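# Loop the round belt over both pulley grooves

## Task

Seat the round belt in the groove of each of the two pulleys so that it runs as a plain loop, not twisted or crossed into a figure eight between them.

## Robot and tools

Robot: two arms, left_arm and right_arm, each ending in a two-finger gripper. Calibrated base positions in the scene frame: left_arm at (-0.021, +0.351, +0.010) m, right_arm at (+0.038, -0.312, +0.024) m, both turned almost not at all about z.

Frames: the scene frame has its origin at table-top height, midway between the nominal bases, +z up, +x out over the table, and left_arm on the +y side (arm names do not match image sides). Each arm reports its hand pose, velocities and Hand target in its own base frame. Fixed cameras and the table use the scene frame. The fingers point along the gripper's +z and open and close along its y. end_effector_position is the spot between the pads, roughly 1 cm short of the fingertips. Reported positions and orientations may be off by a few centimetres, more at long reach.

Row layout (used by execute_actions and move): one flat list of 14 numbers covering both arms, each in [-1, 1], sent even when only one arm should move. Order: dx, dy, dz, rx, ry, rz, opening for left_arm, then the same seven for right_arm. dx..rz are an offset, not a pose: they are measured from that arm's Hand target as it stood when the action or move began, along that arm's own base axes, and rotation is about the Hand target's position. Scale: 1.0 equals 0.6 m for dx, dy, dz and 180 degrees for rotation; rx, ry, rz form a single rotation vector. A translation longer than 1.0 gets shortened along its direction. opening is absolute, not an offset: +1 fully open (0.094 m), -1 closed. Sending 0 for an arm's six pose numbers re-asks for its current Hand target; a 0 opening is a real command, so repeat the present opening to leave a gripper alone.

execute_actions(actions, cameras): actions is a list of actions; each action is a table of up to 15 rows, one per 1/30 s step. All rows in an action count from the same start pose, not from the row before; a short table keeps its last row for the remaining steps. The next action starts from the new Hand target, so repeating an offset moves further. Images come back only for an empty actions list or when cameras names them (["all"], a list of names, or [] for none; a wrong name voids the call).

move(target, speed, blend, opening_speed, grip_force, blocking, cameras): drives each gripper in a straight line toward its target, given as one 14-number row or a list of up to 15 rows, every row counted from the same starting Hand targets. speed is the top path speed in m/s (0.002 to 2.9, default 0.25; turning capped at twice that in rad/s), one value or one per target. blend (m) rounds corners of a list; 0 means stop at each point. opening_speed sets how fast openings change, per second on the -1..+1 scale, at least 0.2; use it for gentle closing. grip_force limits pad force, about 10 to 50 N, per arm or one for both; it persists, and lower values close slowly. blocking=false returns early while the move continues. Moves do not avoid obstacles or the other arm, run at most 10 s, and grippers lag and may overshoot speed when fast or stretched out. Keep paths away from an arm's own base. The result adds a move: line with how it ended (done, off_target, moving, held, fault) and which limits acted (paced = clipped command, held = steps withheld).

wait(seconds): 0 to 10 s with arms holding their commands; a running move keeps going. stop(): brakes a running move, needing some distance. zoom_image(camera, region): enlarged crop [x0, y0, x1, y1] in pixels of the latest image of cam_high, cam_low, cam_board, cam_idler, cam_left_wrist or cam_right_wrist, at most 504 by 504. finished_scene(scene): closes the current scene, given its number; irreversible, so only call it once the belt sits correctly without the robot touching it.

Reading results: Hand target is the last commanded pose after clipping; the gripper often rests short of it, so check the actual position and tilt and send the remaining gap as a new offset. Orientation commands are clipped to within 40 degrees of the measured one each step. grip_measured is the measured opening on the command scale, slightly too wide when empty and narrower than a squeezed part; grip_effort_nm is motor effort (negative closing) and is not pad force. Joint torques include the arm's own weight. Joint velocities "within noise" means the arm is still. Joint limits: waist -2.618 to 3.054, shoulder 0.000 to 3.142, elbow 0.000 to 3.142, wrist pitch -1.571 to 1.571, wrist yaw -1.571 to 1.571, wrist roll -2.094 to 2.094 rad.

Avoid: letting the belt drop, fall far or leave the table; releasing it while it moves; striking the pulleys, table or fixtures hard or pushing firmly into them; any contact or pinch between the two arms, including one gripper closing on the other's fingers; strain on wrist camera cables. A blocked arm keeps pushing until you command its target back past the gripper. Stretched arms, held loads and unreachable targets heat motors: MOTOR HOT appears at 75 °C, at 90 °C that arm folds and idles, and at 100 °C it collapses. Any arm stop costs, so move moderately and check after each step.

Each tool is called after "Request:" as name(argument=value, ...), one argument or row to a line, values as JSON.

## Session

Request:
execute_actions(
  actions=[],
)

Scene clock: 0.00 s.
left_arm: end_effector_position=(+0.4111, +0.0236, +0.0670) grip_measured=+1.000 grip_effort_nm=n/a end_effector_quat_wxyz=(+0.556, -0.044, +0.823, +0.108) | right_arm: end_effector_position=(+0.4131, -0.0182, +0.0609) grip_measured=+1.000 grip_effort_nm=n/a end_effector_quat_wxyz=(+0.556, +0.060, +0.818, -0.133)
Joint positions: left_arm=[-0.062 1.715 0.434 0.898 -0.286 0.024 0.094] | right_arm=[0.121 1.774 0.448 0.941 0.401 -0.006 0.094]
Joint velocities: within noise
Joint torques (N m): no reading
Motor temperatures (°C): left_arm=[27 27 27 31 25 26 27] | right_arm=[26 31 28 29 24 27 26]
Heat: left arm: 31 °C; right arm: 31 °C.
Hand target: left_arm +0.4157, +0.0234, +0.0780; +0.570, -0.047, +0.813, +0.106 | right_arm +0.4149, -0.0180, +0.0644; +0.560, +0.061, +0.816, -0.132
Tool commands: left_gripper/opening=+1.0 right_gripper/opening=+1.0

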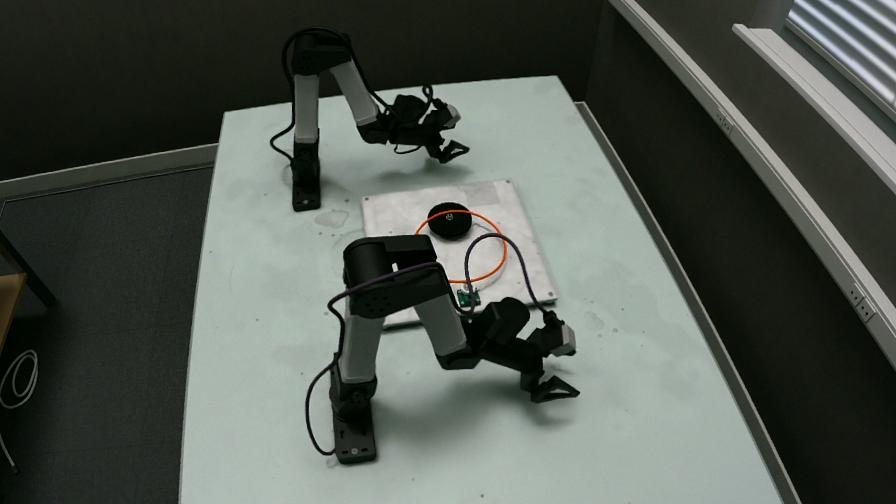

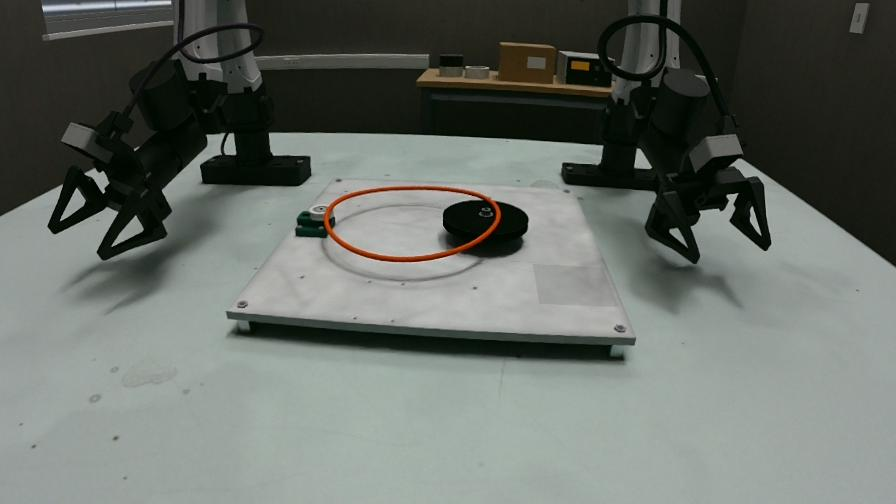

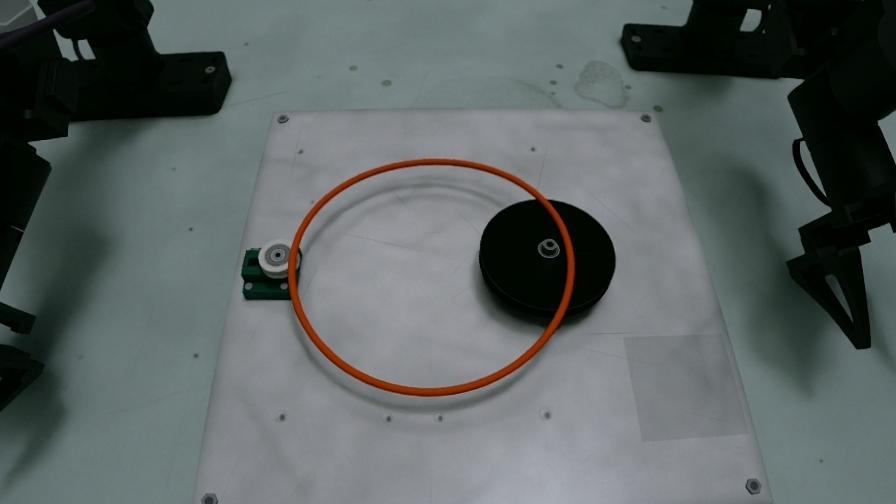

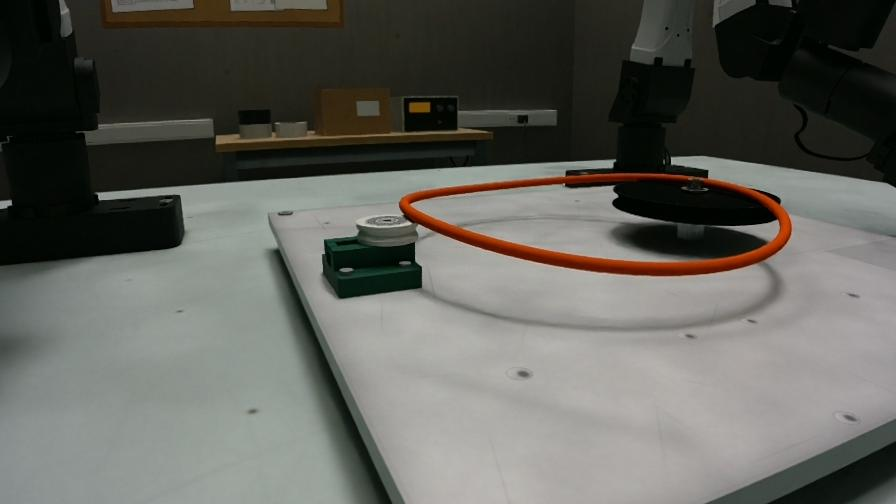

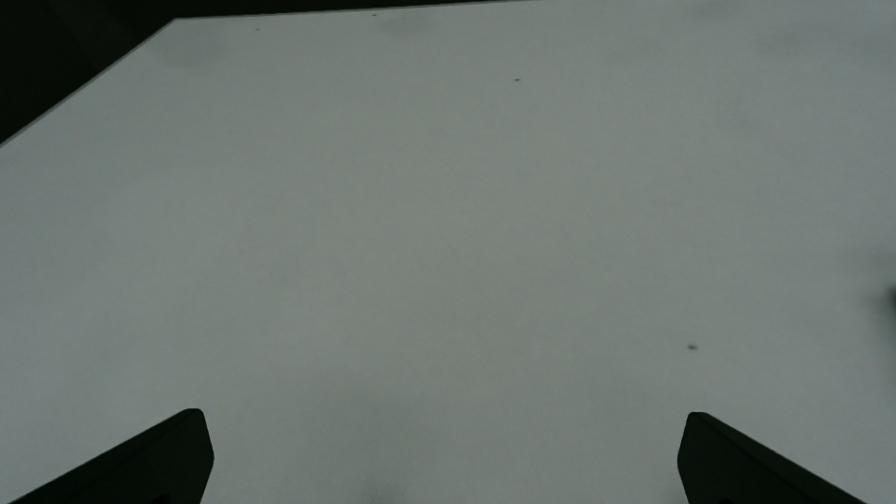

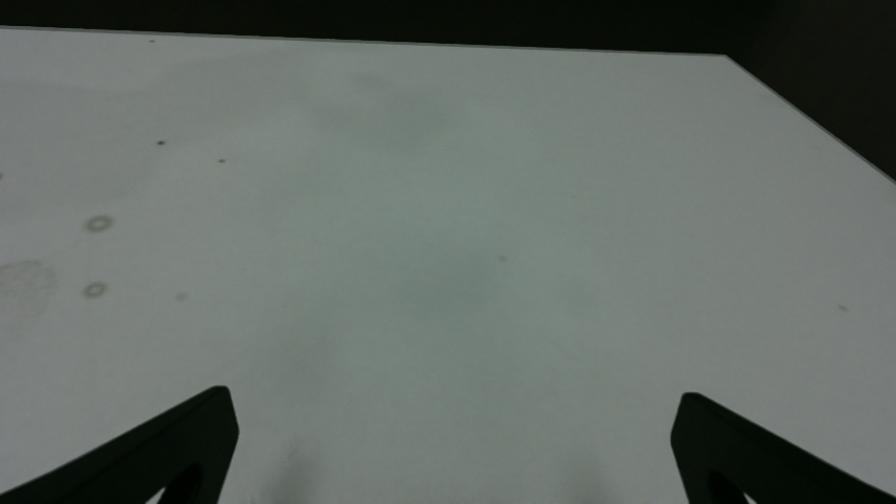

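Request:
zoom_image(
  camera="cam_idler",
  region=[270, 130, 820, 330],
)

Request:
zoom_image(
  camera="cam_idler",
  region=[300, 180, 460, 310],
)

Request:
zoom_image(
  camera="cam_idler",
  region=[580, 150, 820, 280],
)

Request:
zoom_image(
  camera="cam_low",
  region=[280, 160, 560, 290],
)

Request:
zoom_image(
  camera="cam_board",
  region=[220, 200, 380, 320],
)

Region (270, 130, 820, 330) is 550x200 pixels. A region can be at most 504 by 504 pixels.

Scaled by 3.150 from the camera's 896x504 image, which has a finer 1280x720 frame.

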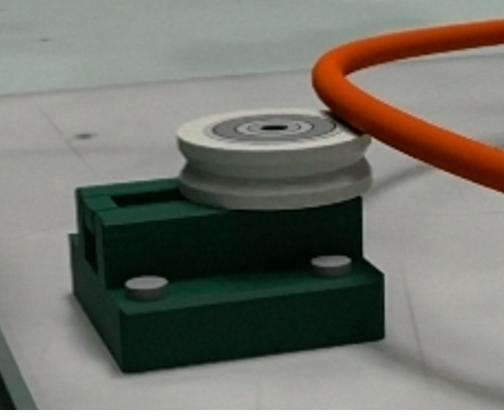

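Scaled by 2.100 from the camera's 896x504 image, which has a finer 1280x720 frame.

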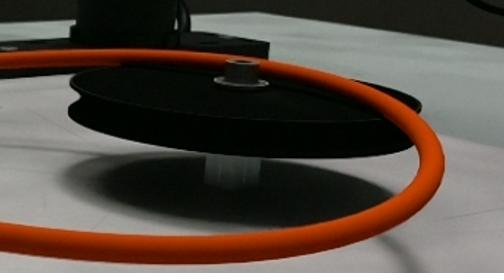

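Scaled by 1.800 from the camera's 896x504 image, which has a finer 1280x720 frame.

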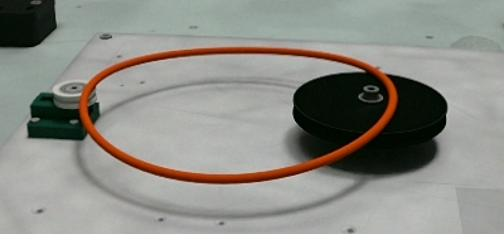

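Scaled by 3.150 from the camera's 896x504 image, which has a finer 1280x720 frame.

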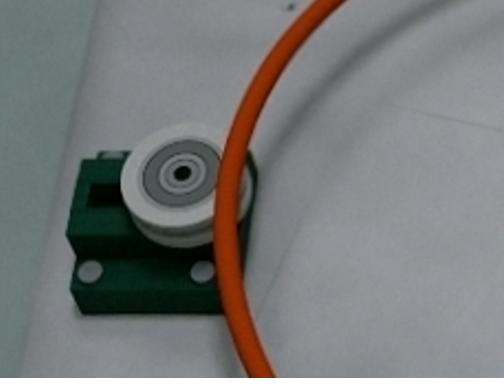

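Request:
move(
  target=[
    [0,0,0.2,0,0,0,-0.3,0,0,0.2,0,0,0,-0.3],
    [-0.133,-0.4,0.17,-0.169,0.380,-0.100,-0.3,-0.23,0.3,0.16,0.187,0.372,0.108,-0.3],
  ],
  blend=0.03,
  cameras=["all"],
)

Scene clock: 19.80 s.
left_arm: end_effector_position=(+0.3335, -0.2099, +0.1714) grip_measured=-0.298 grip_effort_nm=-0.10 end_effector_quat_wxyz=(-0.005, +0.001, +0.987, -0.163) | right_arm: end_effector_position=(+0.2752, +0.1567, +0.1553) grip_measured=-0.298 grip_effort_nm=-0.07 end_effector_quat_wxyz=(+0.002, +0.001, +0.986, +0.166)
Joint positions: left_arm=[-0.431 1.925 1.878 -1.392 0.3 -0.449 0.033] | right_arm=[0.348 1.614 1.437 -1.272 -0.311 0.369 0.033]
Joint torques (N m): left_arm=[-0.46 -7.87 8.99 0.45 0.36 -0.03] | right_arm=[0.34 -4.77 8.21 0.44 -0.25 0.14]
Motor temperatures (°C): left_arm=[27 30 29 36 25 26 27] | right_arm=[26 33 30 33 24 27 26]
Heat: left arm: 36 °C; right arm: 33 °C.
Hand target: left_arm +0.3359, -0.2166, +0.1799; +0.000, +0.000, +0.985, -0.174 | right_arm +0.2769, +0.1621, +0.1604; +0.000, +0.000, +0.985, +0.174
Off the commanded pose: left_arm 0.011 m, 1 deg | right_arm 0.008 m, 1 deg.
move: off_target (left_arm)
camera_calibration:
cam_left_wrist: T_world_to_cam=[[-0.00175609, -0.948043, 0.318136, -0.254105], [-0.909252, 0.133936, 0.394108, 0.304777], [-0.416242, -0.288574, -0.862246, 0.312426], [0, 0, 0, 1]] pos_world=[0.406717, -0.191565, 0.230113]
cam_right_wrist: T_world_to_cam=[[-0.0000284654, -0.945862, -0.324568, 0.200551], [-0.909678, -0.134773, 0.392839, 0.249258], [-0.415315, 0.295263, -0.860426, 0.292544], [0, 0, 0, 1]] pos_world=[0.348248, 0.13691, 0.218887]

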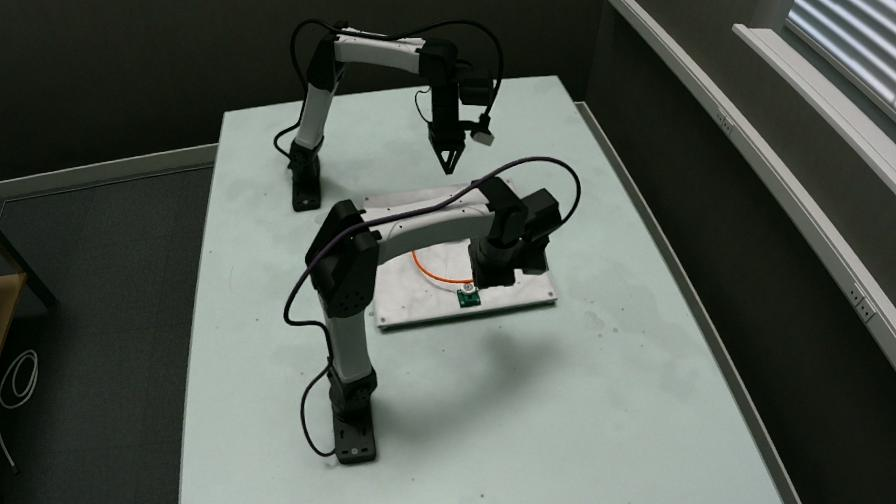

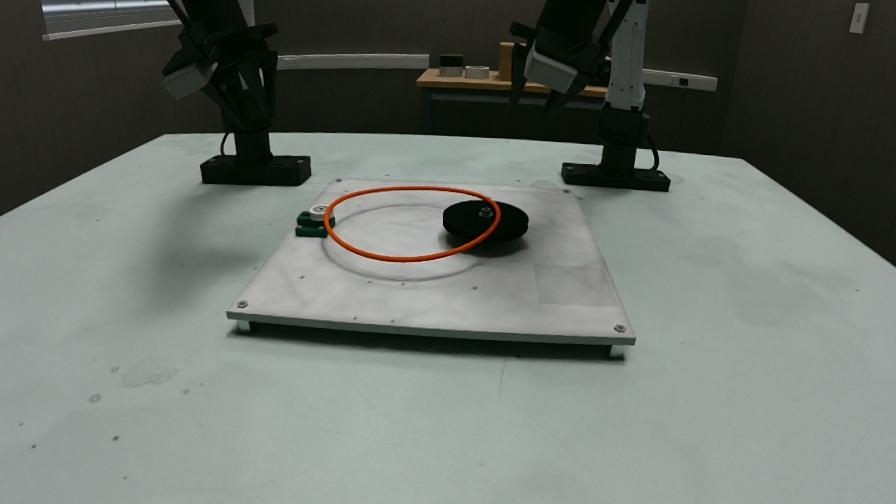

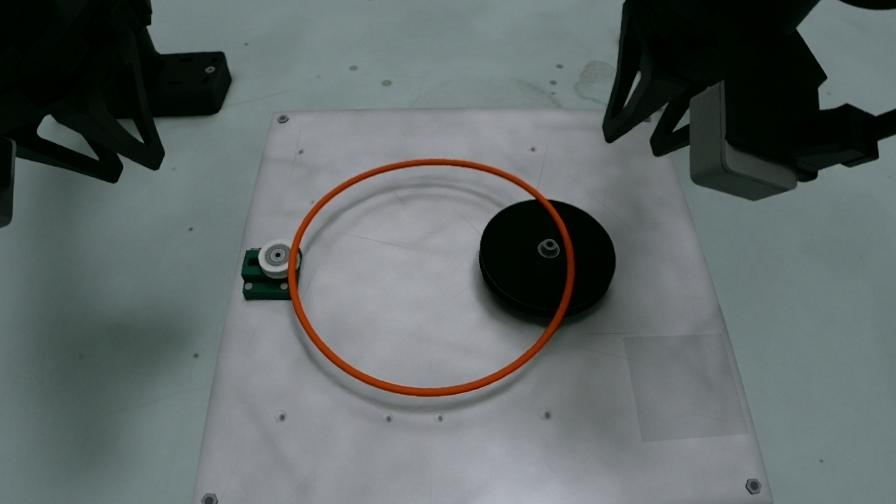

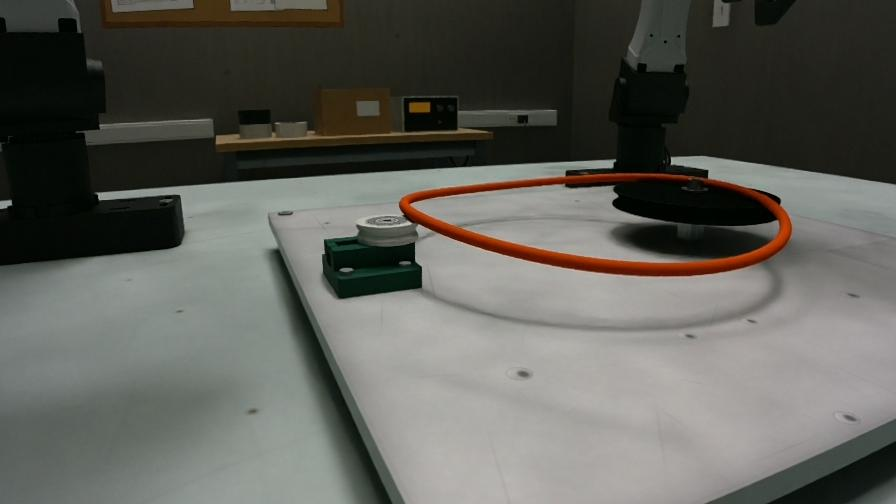

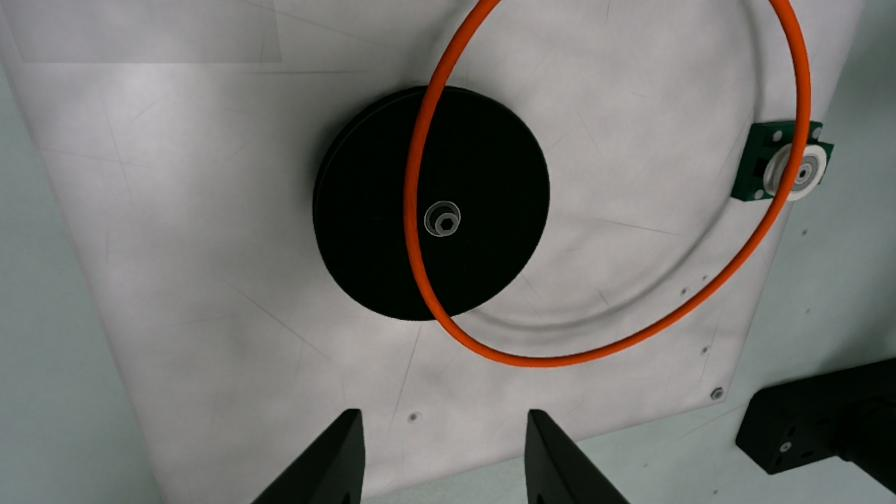

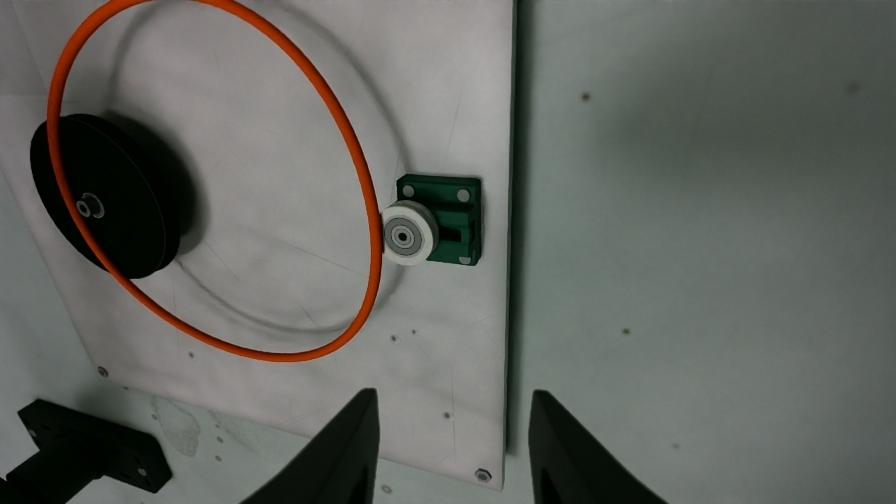

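Request:
move(
  target=[0.052,-0.035,-0.118,0,0,0,-0.5,-0.015,0.118,-0.108,0,0,0,-0.5],
  speed=0.15,
  cameras=["all"],
)

Scene clock: 40.50 s.
left_arm: end_effector_position=(+0.3683, -0.2320, +0.1104) grip_measured=-0.498 grip_effort_nm=-0.10 end_effector_quat_wxyz=(+0.001, +0.002, +0.986, -0.167) | right_arm: end_effector_position=(+0.2670, +0.2341, +0.1020) grip_measured=-0.498 grip_effort_nm=-0.07 end_effector_quat_wxyz=(-0.001, -0.004, +0.983, +0.182)
Joint positions: left_arm=[-0.444 2.06 1.825 -1.185 0.301 -0.463 0.024] | right_arm=[0.571 1.699 1.307 -0.977 -0.307 0.593 0.024]
Joint torques (N m): left_arm=[-0.64 -9.42 5.44 0.7 0.33 -0.03] | right_arm=[-0.06 -5.91 5.29 0.85 0.07 0.13]
Heat: left arm: 34 °C; right arm: 33 °C.
Hand target: left_arm +0.3671, -0.2377, +0.1092; +0.000, +0.000, +0.985, -0.174 | right_arm +0.2679, +0.2328, +0.0956; +0.000, +0.000, +0.985, +0.174
Off the commanded pose: left_arm 0.006 m, 1 deg | right_arm 0.007 m, 1 deg.
move: done
camera_calibration:
cam_left_wrist: T_world_to_cam=[[-0.00461598, -0.945284, 0.326217, -0.254782], [-0.913989, 0.136342, 0.382146, 0.366984], [-0.405713, -0.296395, -0.864608, 0.262483], [0, 0, 0, 1]] pos_world=[0.440736, -0.213078, 0.169817]
cam_right_wrist: T_world_to_cam=[[0.00917509, -0.934787, -0.355089, 0.25453], [-0.906813, -0.157437, 0.39103, 0.277956], [-0.421434, 0.318412, -0.849122, 0.215526], [0, 0, 0, 1]] pos_world=[0.340548, 0.213066, 0.164699]

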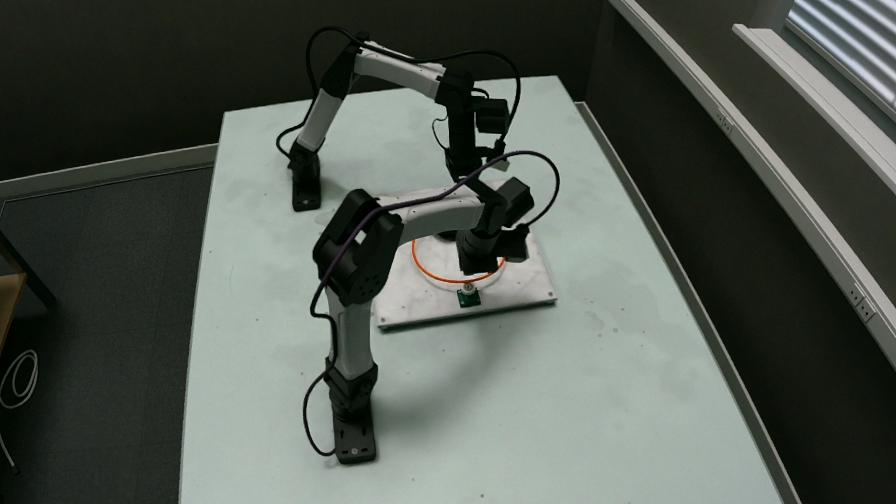

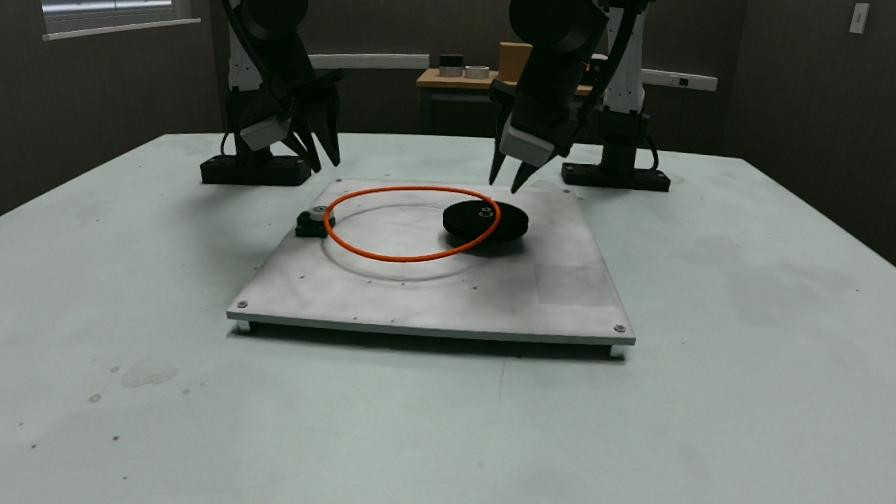

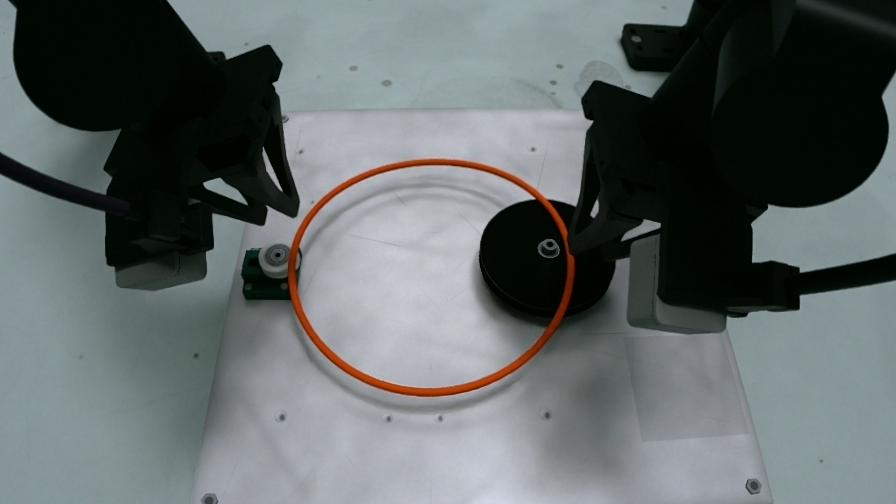

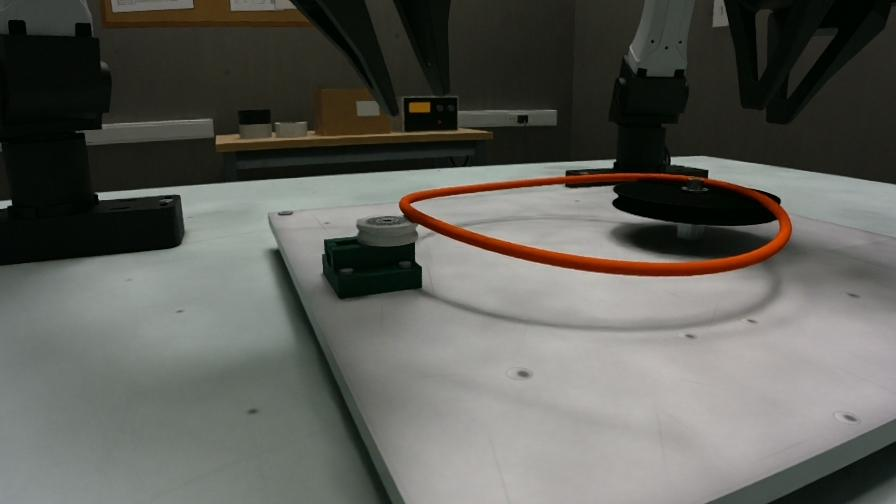

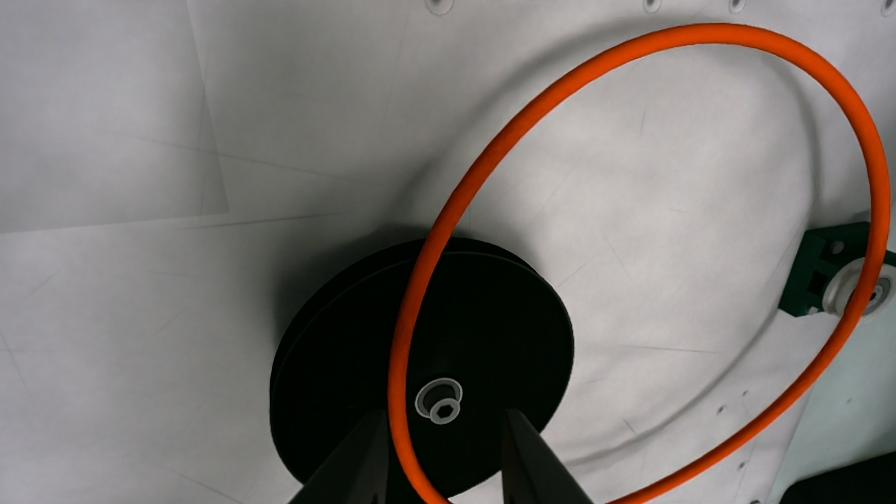

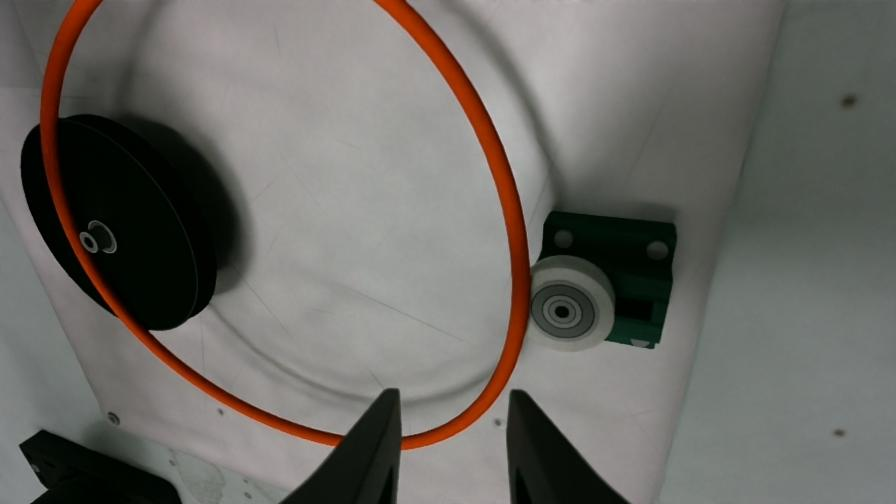

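Request:
move(
  target=[-0.003,-0.001,-0.074,0,0,0,-0.5,0.006,-0.005,-0.070,0,0,0,-0.5],
  speed=0.08,
  cameras=["cam_board","cam_idler","cam_left_wrist","cam_right_wrist"],
)

Request:
zoom_image(
  camera="cam_idler",
  region=[320, 80, 820, 300],
)

Scene clock: 50.07 s.
left_arm: end_effector_position=(+0.3669, -0.2330, +0.0676) grip_measured=-0.498 grip_effort_nm=-0.10 end_effector_quat_wxyz=(+0.003, +0.002, +0.986, -0.168) | right_arm: end_effector_position=(+0.2692, +0.2337, +0.0603) grip_measured=-0.498 grip_effort_nm=-0.07 end_effector_quat_wxyz=(-0.002, -0.002, +0.983, +0.181)
Joint positions: left_arm=[-0.447 2.067 1.665 -1.014 0.301 -0.466 0.024] | right_arm=[0.567 1.744 1.189 -0.818 -0.307 0.594 0.024]
Joint torques (N m): left_arm=[-0.64 -9.17 5.24 0.7 0.33 -0.03] | right_arm=[-0.81 -5.9 5.41 0.91 0.07 0.03]
Motor temperatures (°C): left_arm=[27 37 33 33 25 25 27] | right_arm=[26 33 32 30 24 27 26]
Heat: left arm: 37 °C; right arm: 33 °C.
Hand target: left_arm +0.3652, -0.2383, +0.0647; +0.000, +0.000, +0.985, -0.174 | right_arm +0.2715, +0.2298, +0.0536; +0.000, +0.000, +0.985, +0.174
Off the commanded pose: left_arm 0.006 m, 1 deg | right_arm 0.008 m, 1 deg.
move: done
camera_calibration:
cam_left_wrist: T_world_to_cam=[[-0.00560171, -0.944697, 0.327896, -0.241401], [-0.914968, 0.137148, 0.379506, 0.382957], [-0.403488, -0.297888, -0.865136, 0.223547], [0, 0, 0, 1]] pos_world=[0.439239, -0.21398, 0.127218]
cam_right_wrist: T_world_to_cam=[[0.00381603, -0.935484, -0.353349, 0.240874], [-0.906355, -0.152527, 0.394025, 0.294641], [-0.4225, 0.318756, -0.848463, 0.181362], [0, 0, 0, 1]] pos_world=[0.342755, 0.212464, 0.122895]
Images, in order (width x height): cam_board 896x504, cam_idler 896x504, cam_left_wrist 896x504, cam_right_wrist 896x504.

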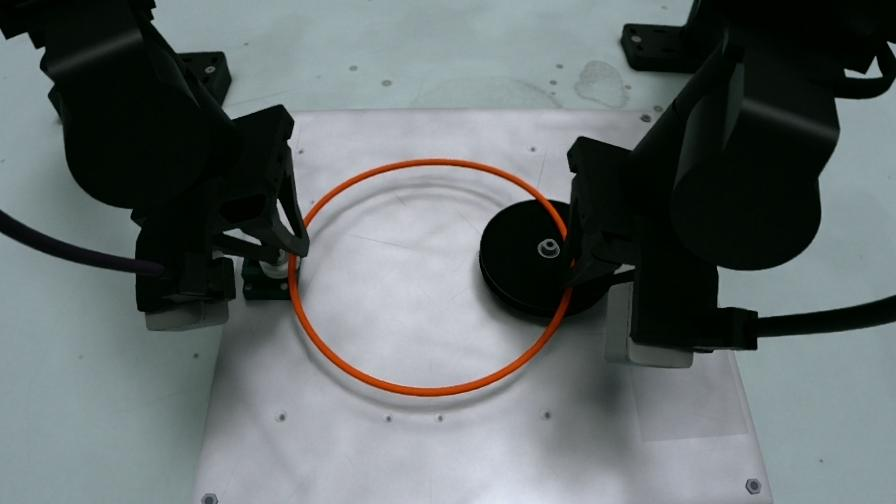

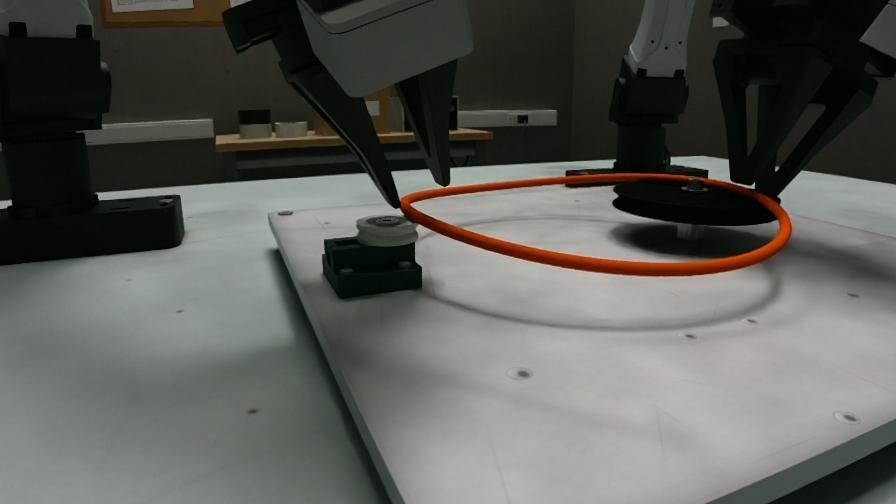

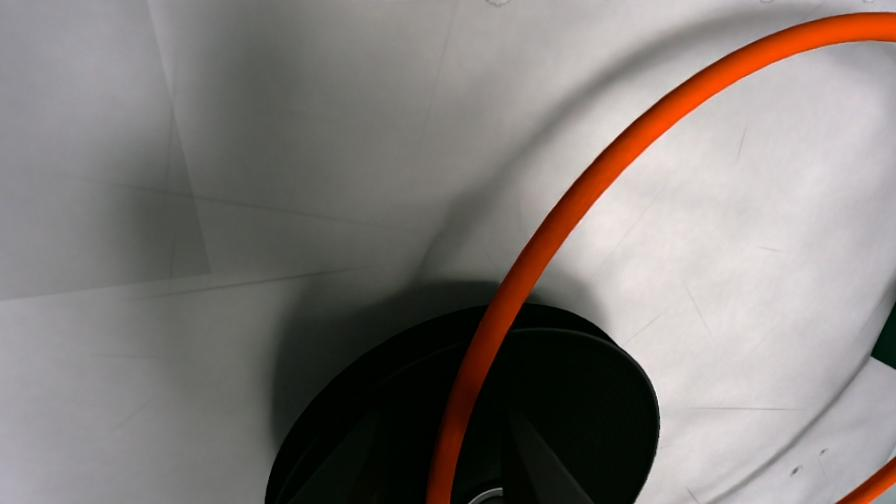

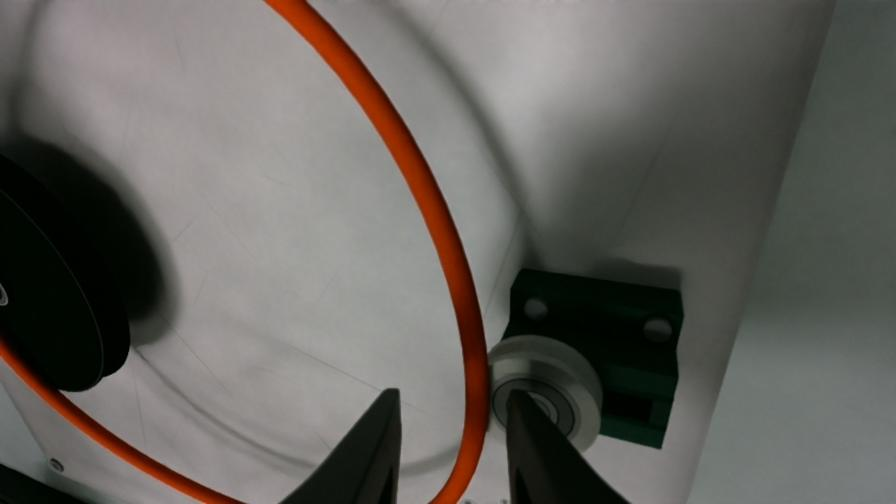

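Scaled by 1.008 from the camera's 896x504 image, which has a finer 1280x720 frame.

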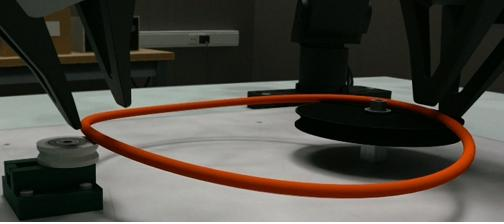

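Request:
move(
  target=[
    [0,0,0,0,0,0,-0.72,0,-0.010,0,0,0,0,-0.72],
    [0,0,-0.01,0,0,0,-0.72,0,-0.010,-0.010,0,0,0,-0.72],
  ],
  speed=0.05,
  cameras=["cam_board","cam_idler","cam_left_wrist","cam_right_wrist"],
)

Request:
zoom_image(
  camera="cam_idler",
  region=[340, 140, 480, 250],
)

Request:
zoom_image(
  camera="cam_idler",
  region=[680, 130, 820, 240],
)

Scene clock: 53.50 s.
left_arm: end_effector_position=(+0.3671, -0.2335, +0.0641) grip_measured=-0.718 grip_effort_nm=-0.10 end_effector_quat_wxyz=(+0.004, +0.002, +0.986, -0.169) | right_arm: end_effector_position=(+0.2701, +0.2277, +0.0540) grip_measured=-0.718 grip_effort_nm=-0.07 end_effector_quat_wxyz=(-0.001, -0.001, +0.984, +0.180)
Joint positions: left_arm=[-0.447 2.067 1.65 -0.995 0.303 -0.468 0.013] | right_arm=[0.551 1.744 1.164 -0.797 -0.307 0.579 0.013]
Joint torques (N m): left_arm=[-0.64 -8.8 5.03 0.74 0.31 -0.01] | right_arm=[-0.77 -6.15 4.98 0.85 0.02 -0.01]
Heat: left arm: 37 °C; right arm: 33 °C.
Hand target: left_arm +0.3652, -0.2383, +0.0587; +0.000, +0.000, +0.985, -0.174 | right_arm +0.2715, +0.2238, +0.0476; +0.000, +0.000, +0.985, +0.174
Off the commanded pose: left_arm 0.007 m, 1 deg | right_arm 0.008 m, 1 deg.
move: done
camera_calibration:
cam_left_wrist: T_world_to_cam=[[-0.00576238, -0.943551, 0.331177, -0.240571], [-0.916059, 0.137788, 0.37663, 0.385251], [-0.401002, -0.301207, -0.865143, 0.218746], [0, 0, 0, 1]] pos_world=[0.439244, -0.214186, 0.123821]
cam_right_wrist: T_world_to_cam=[[0.00186931, -0.936387, -0.350965, 0.233646], [-0.907093, -0.149319, 0.393556, 0.296539], [-0.420926, 0.317623, -0.849669, 0.178185], [0, 0, 0, 1]] pos_world=[0.343555, 0.206466, 0.116695]
Images, in order (width x height): cam_board 896x504, cam_idler 896x504, cam_left_wrist 896x504, cam_right_wrist 896x504.

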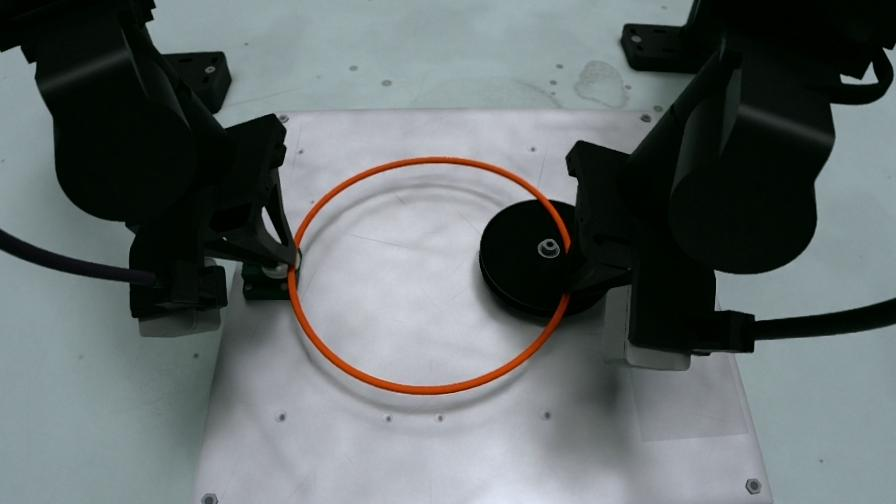

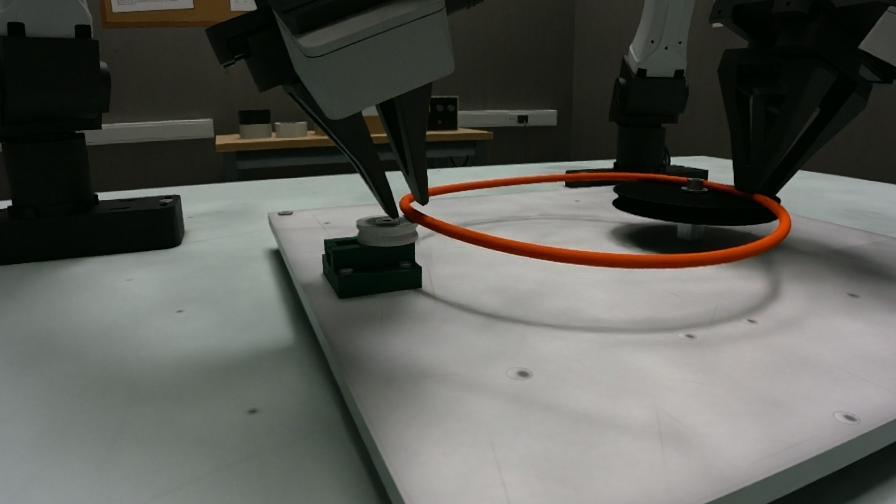

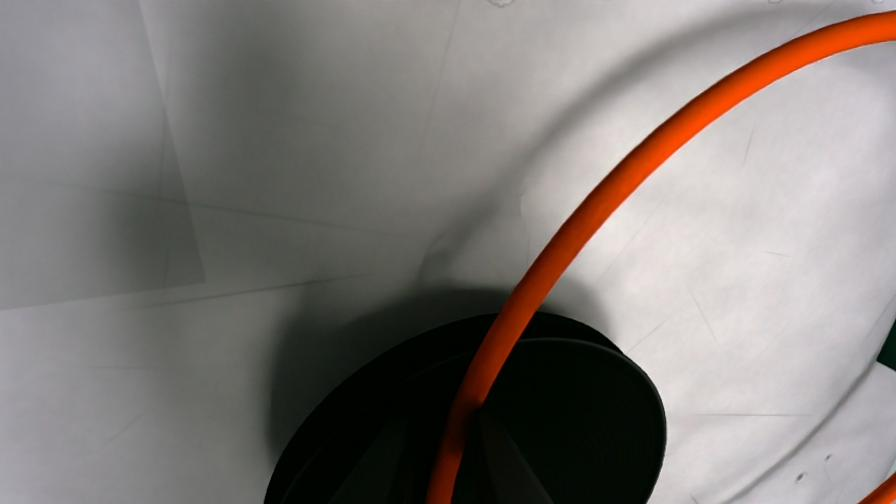

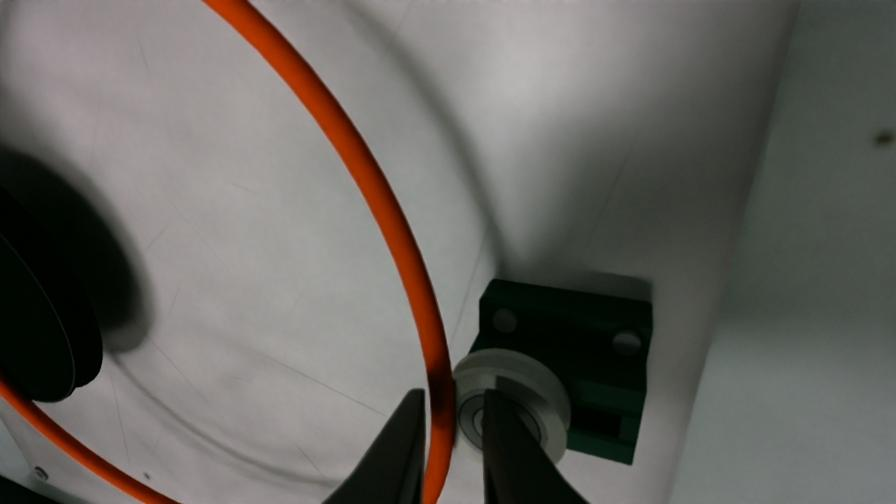

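Scaled by 3.600 from the camera's 896x504 image, which has a finer 1280x720 frame.

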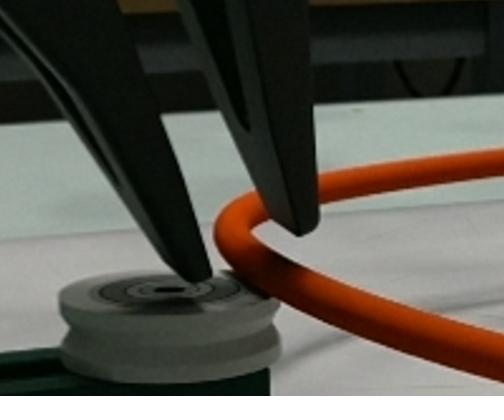

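Scaled by 3.600 from the camera's 896x504 image, which has a finer 1280x720 frame.

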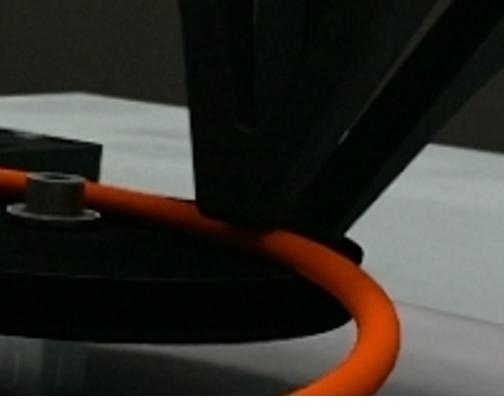

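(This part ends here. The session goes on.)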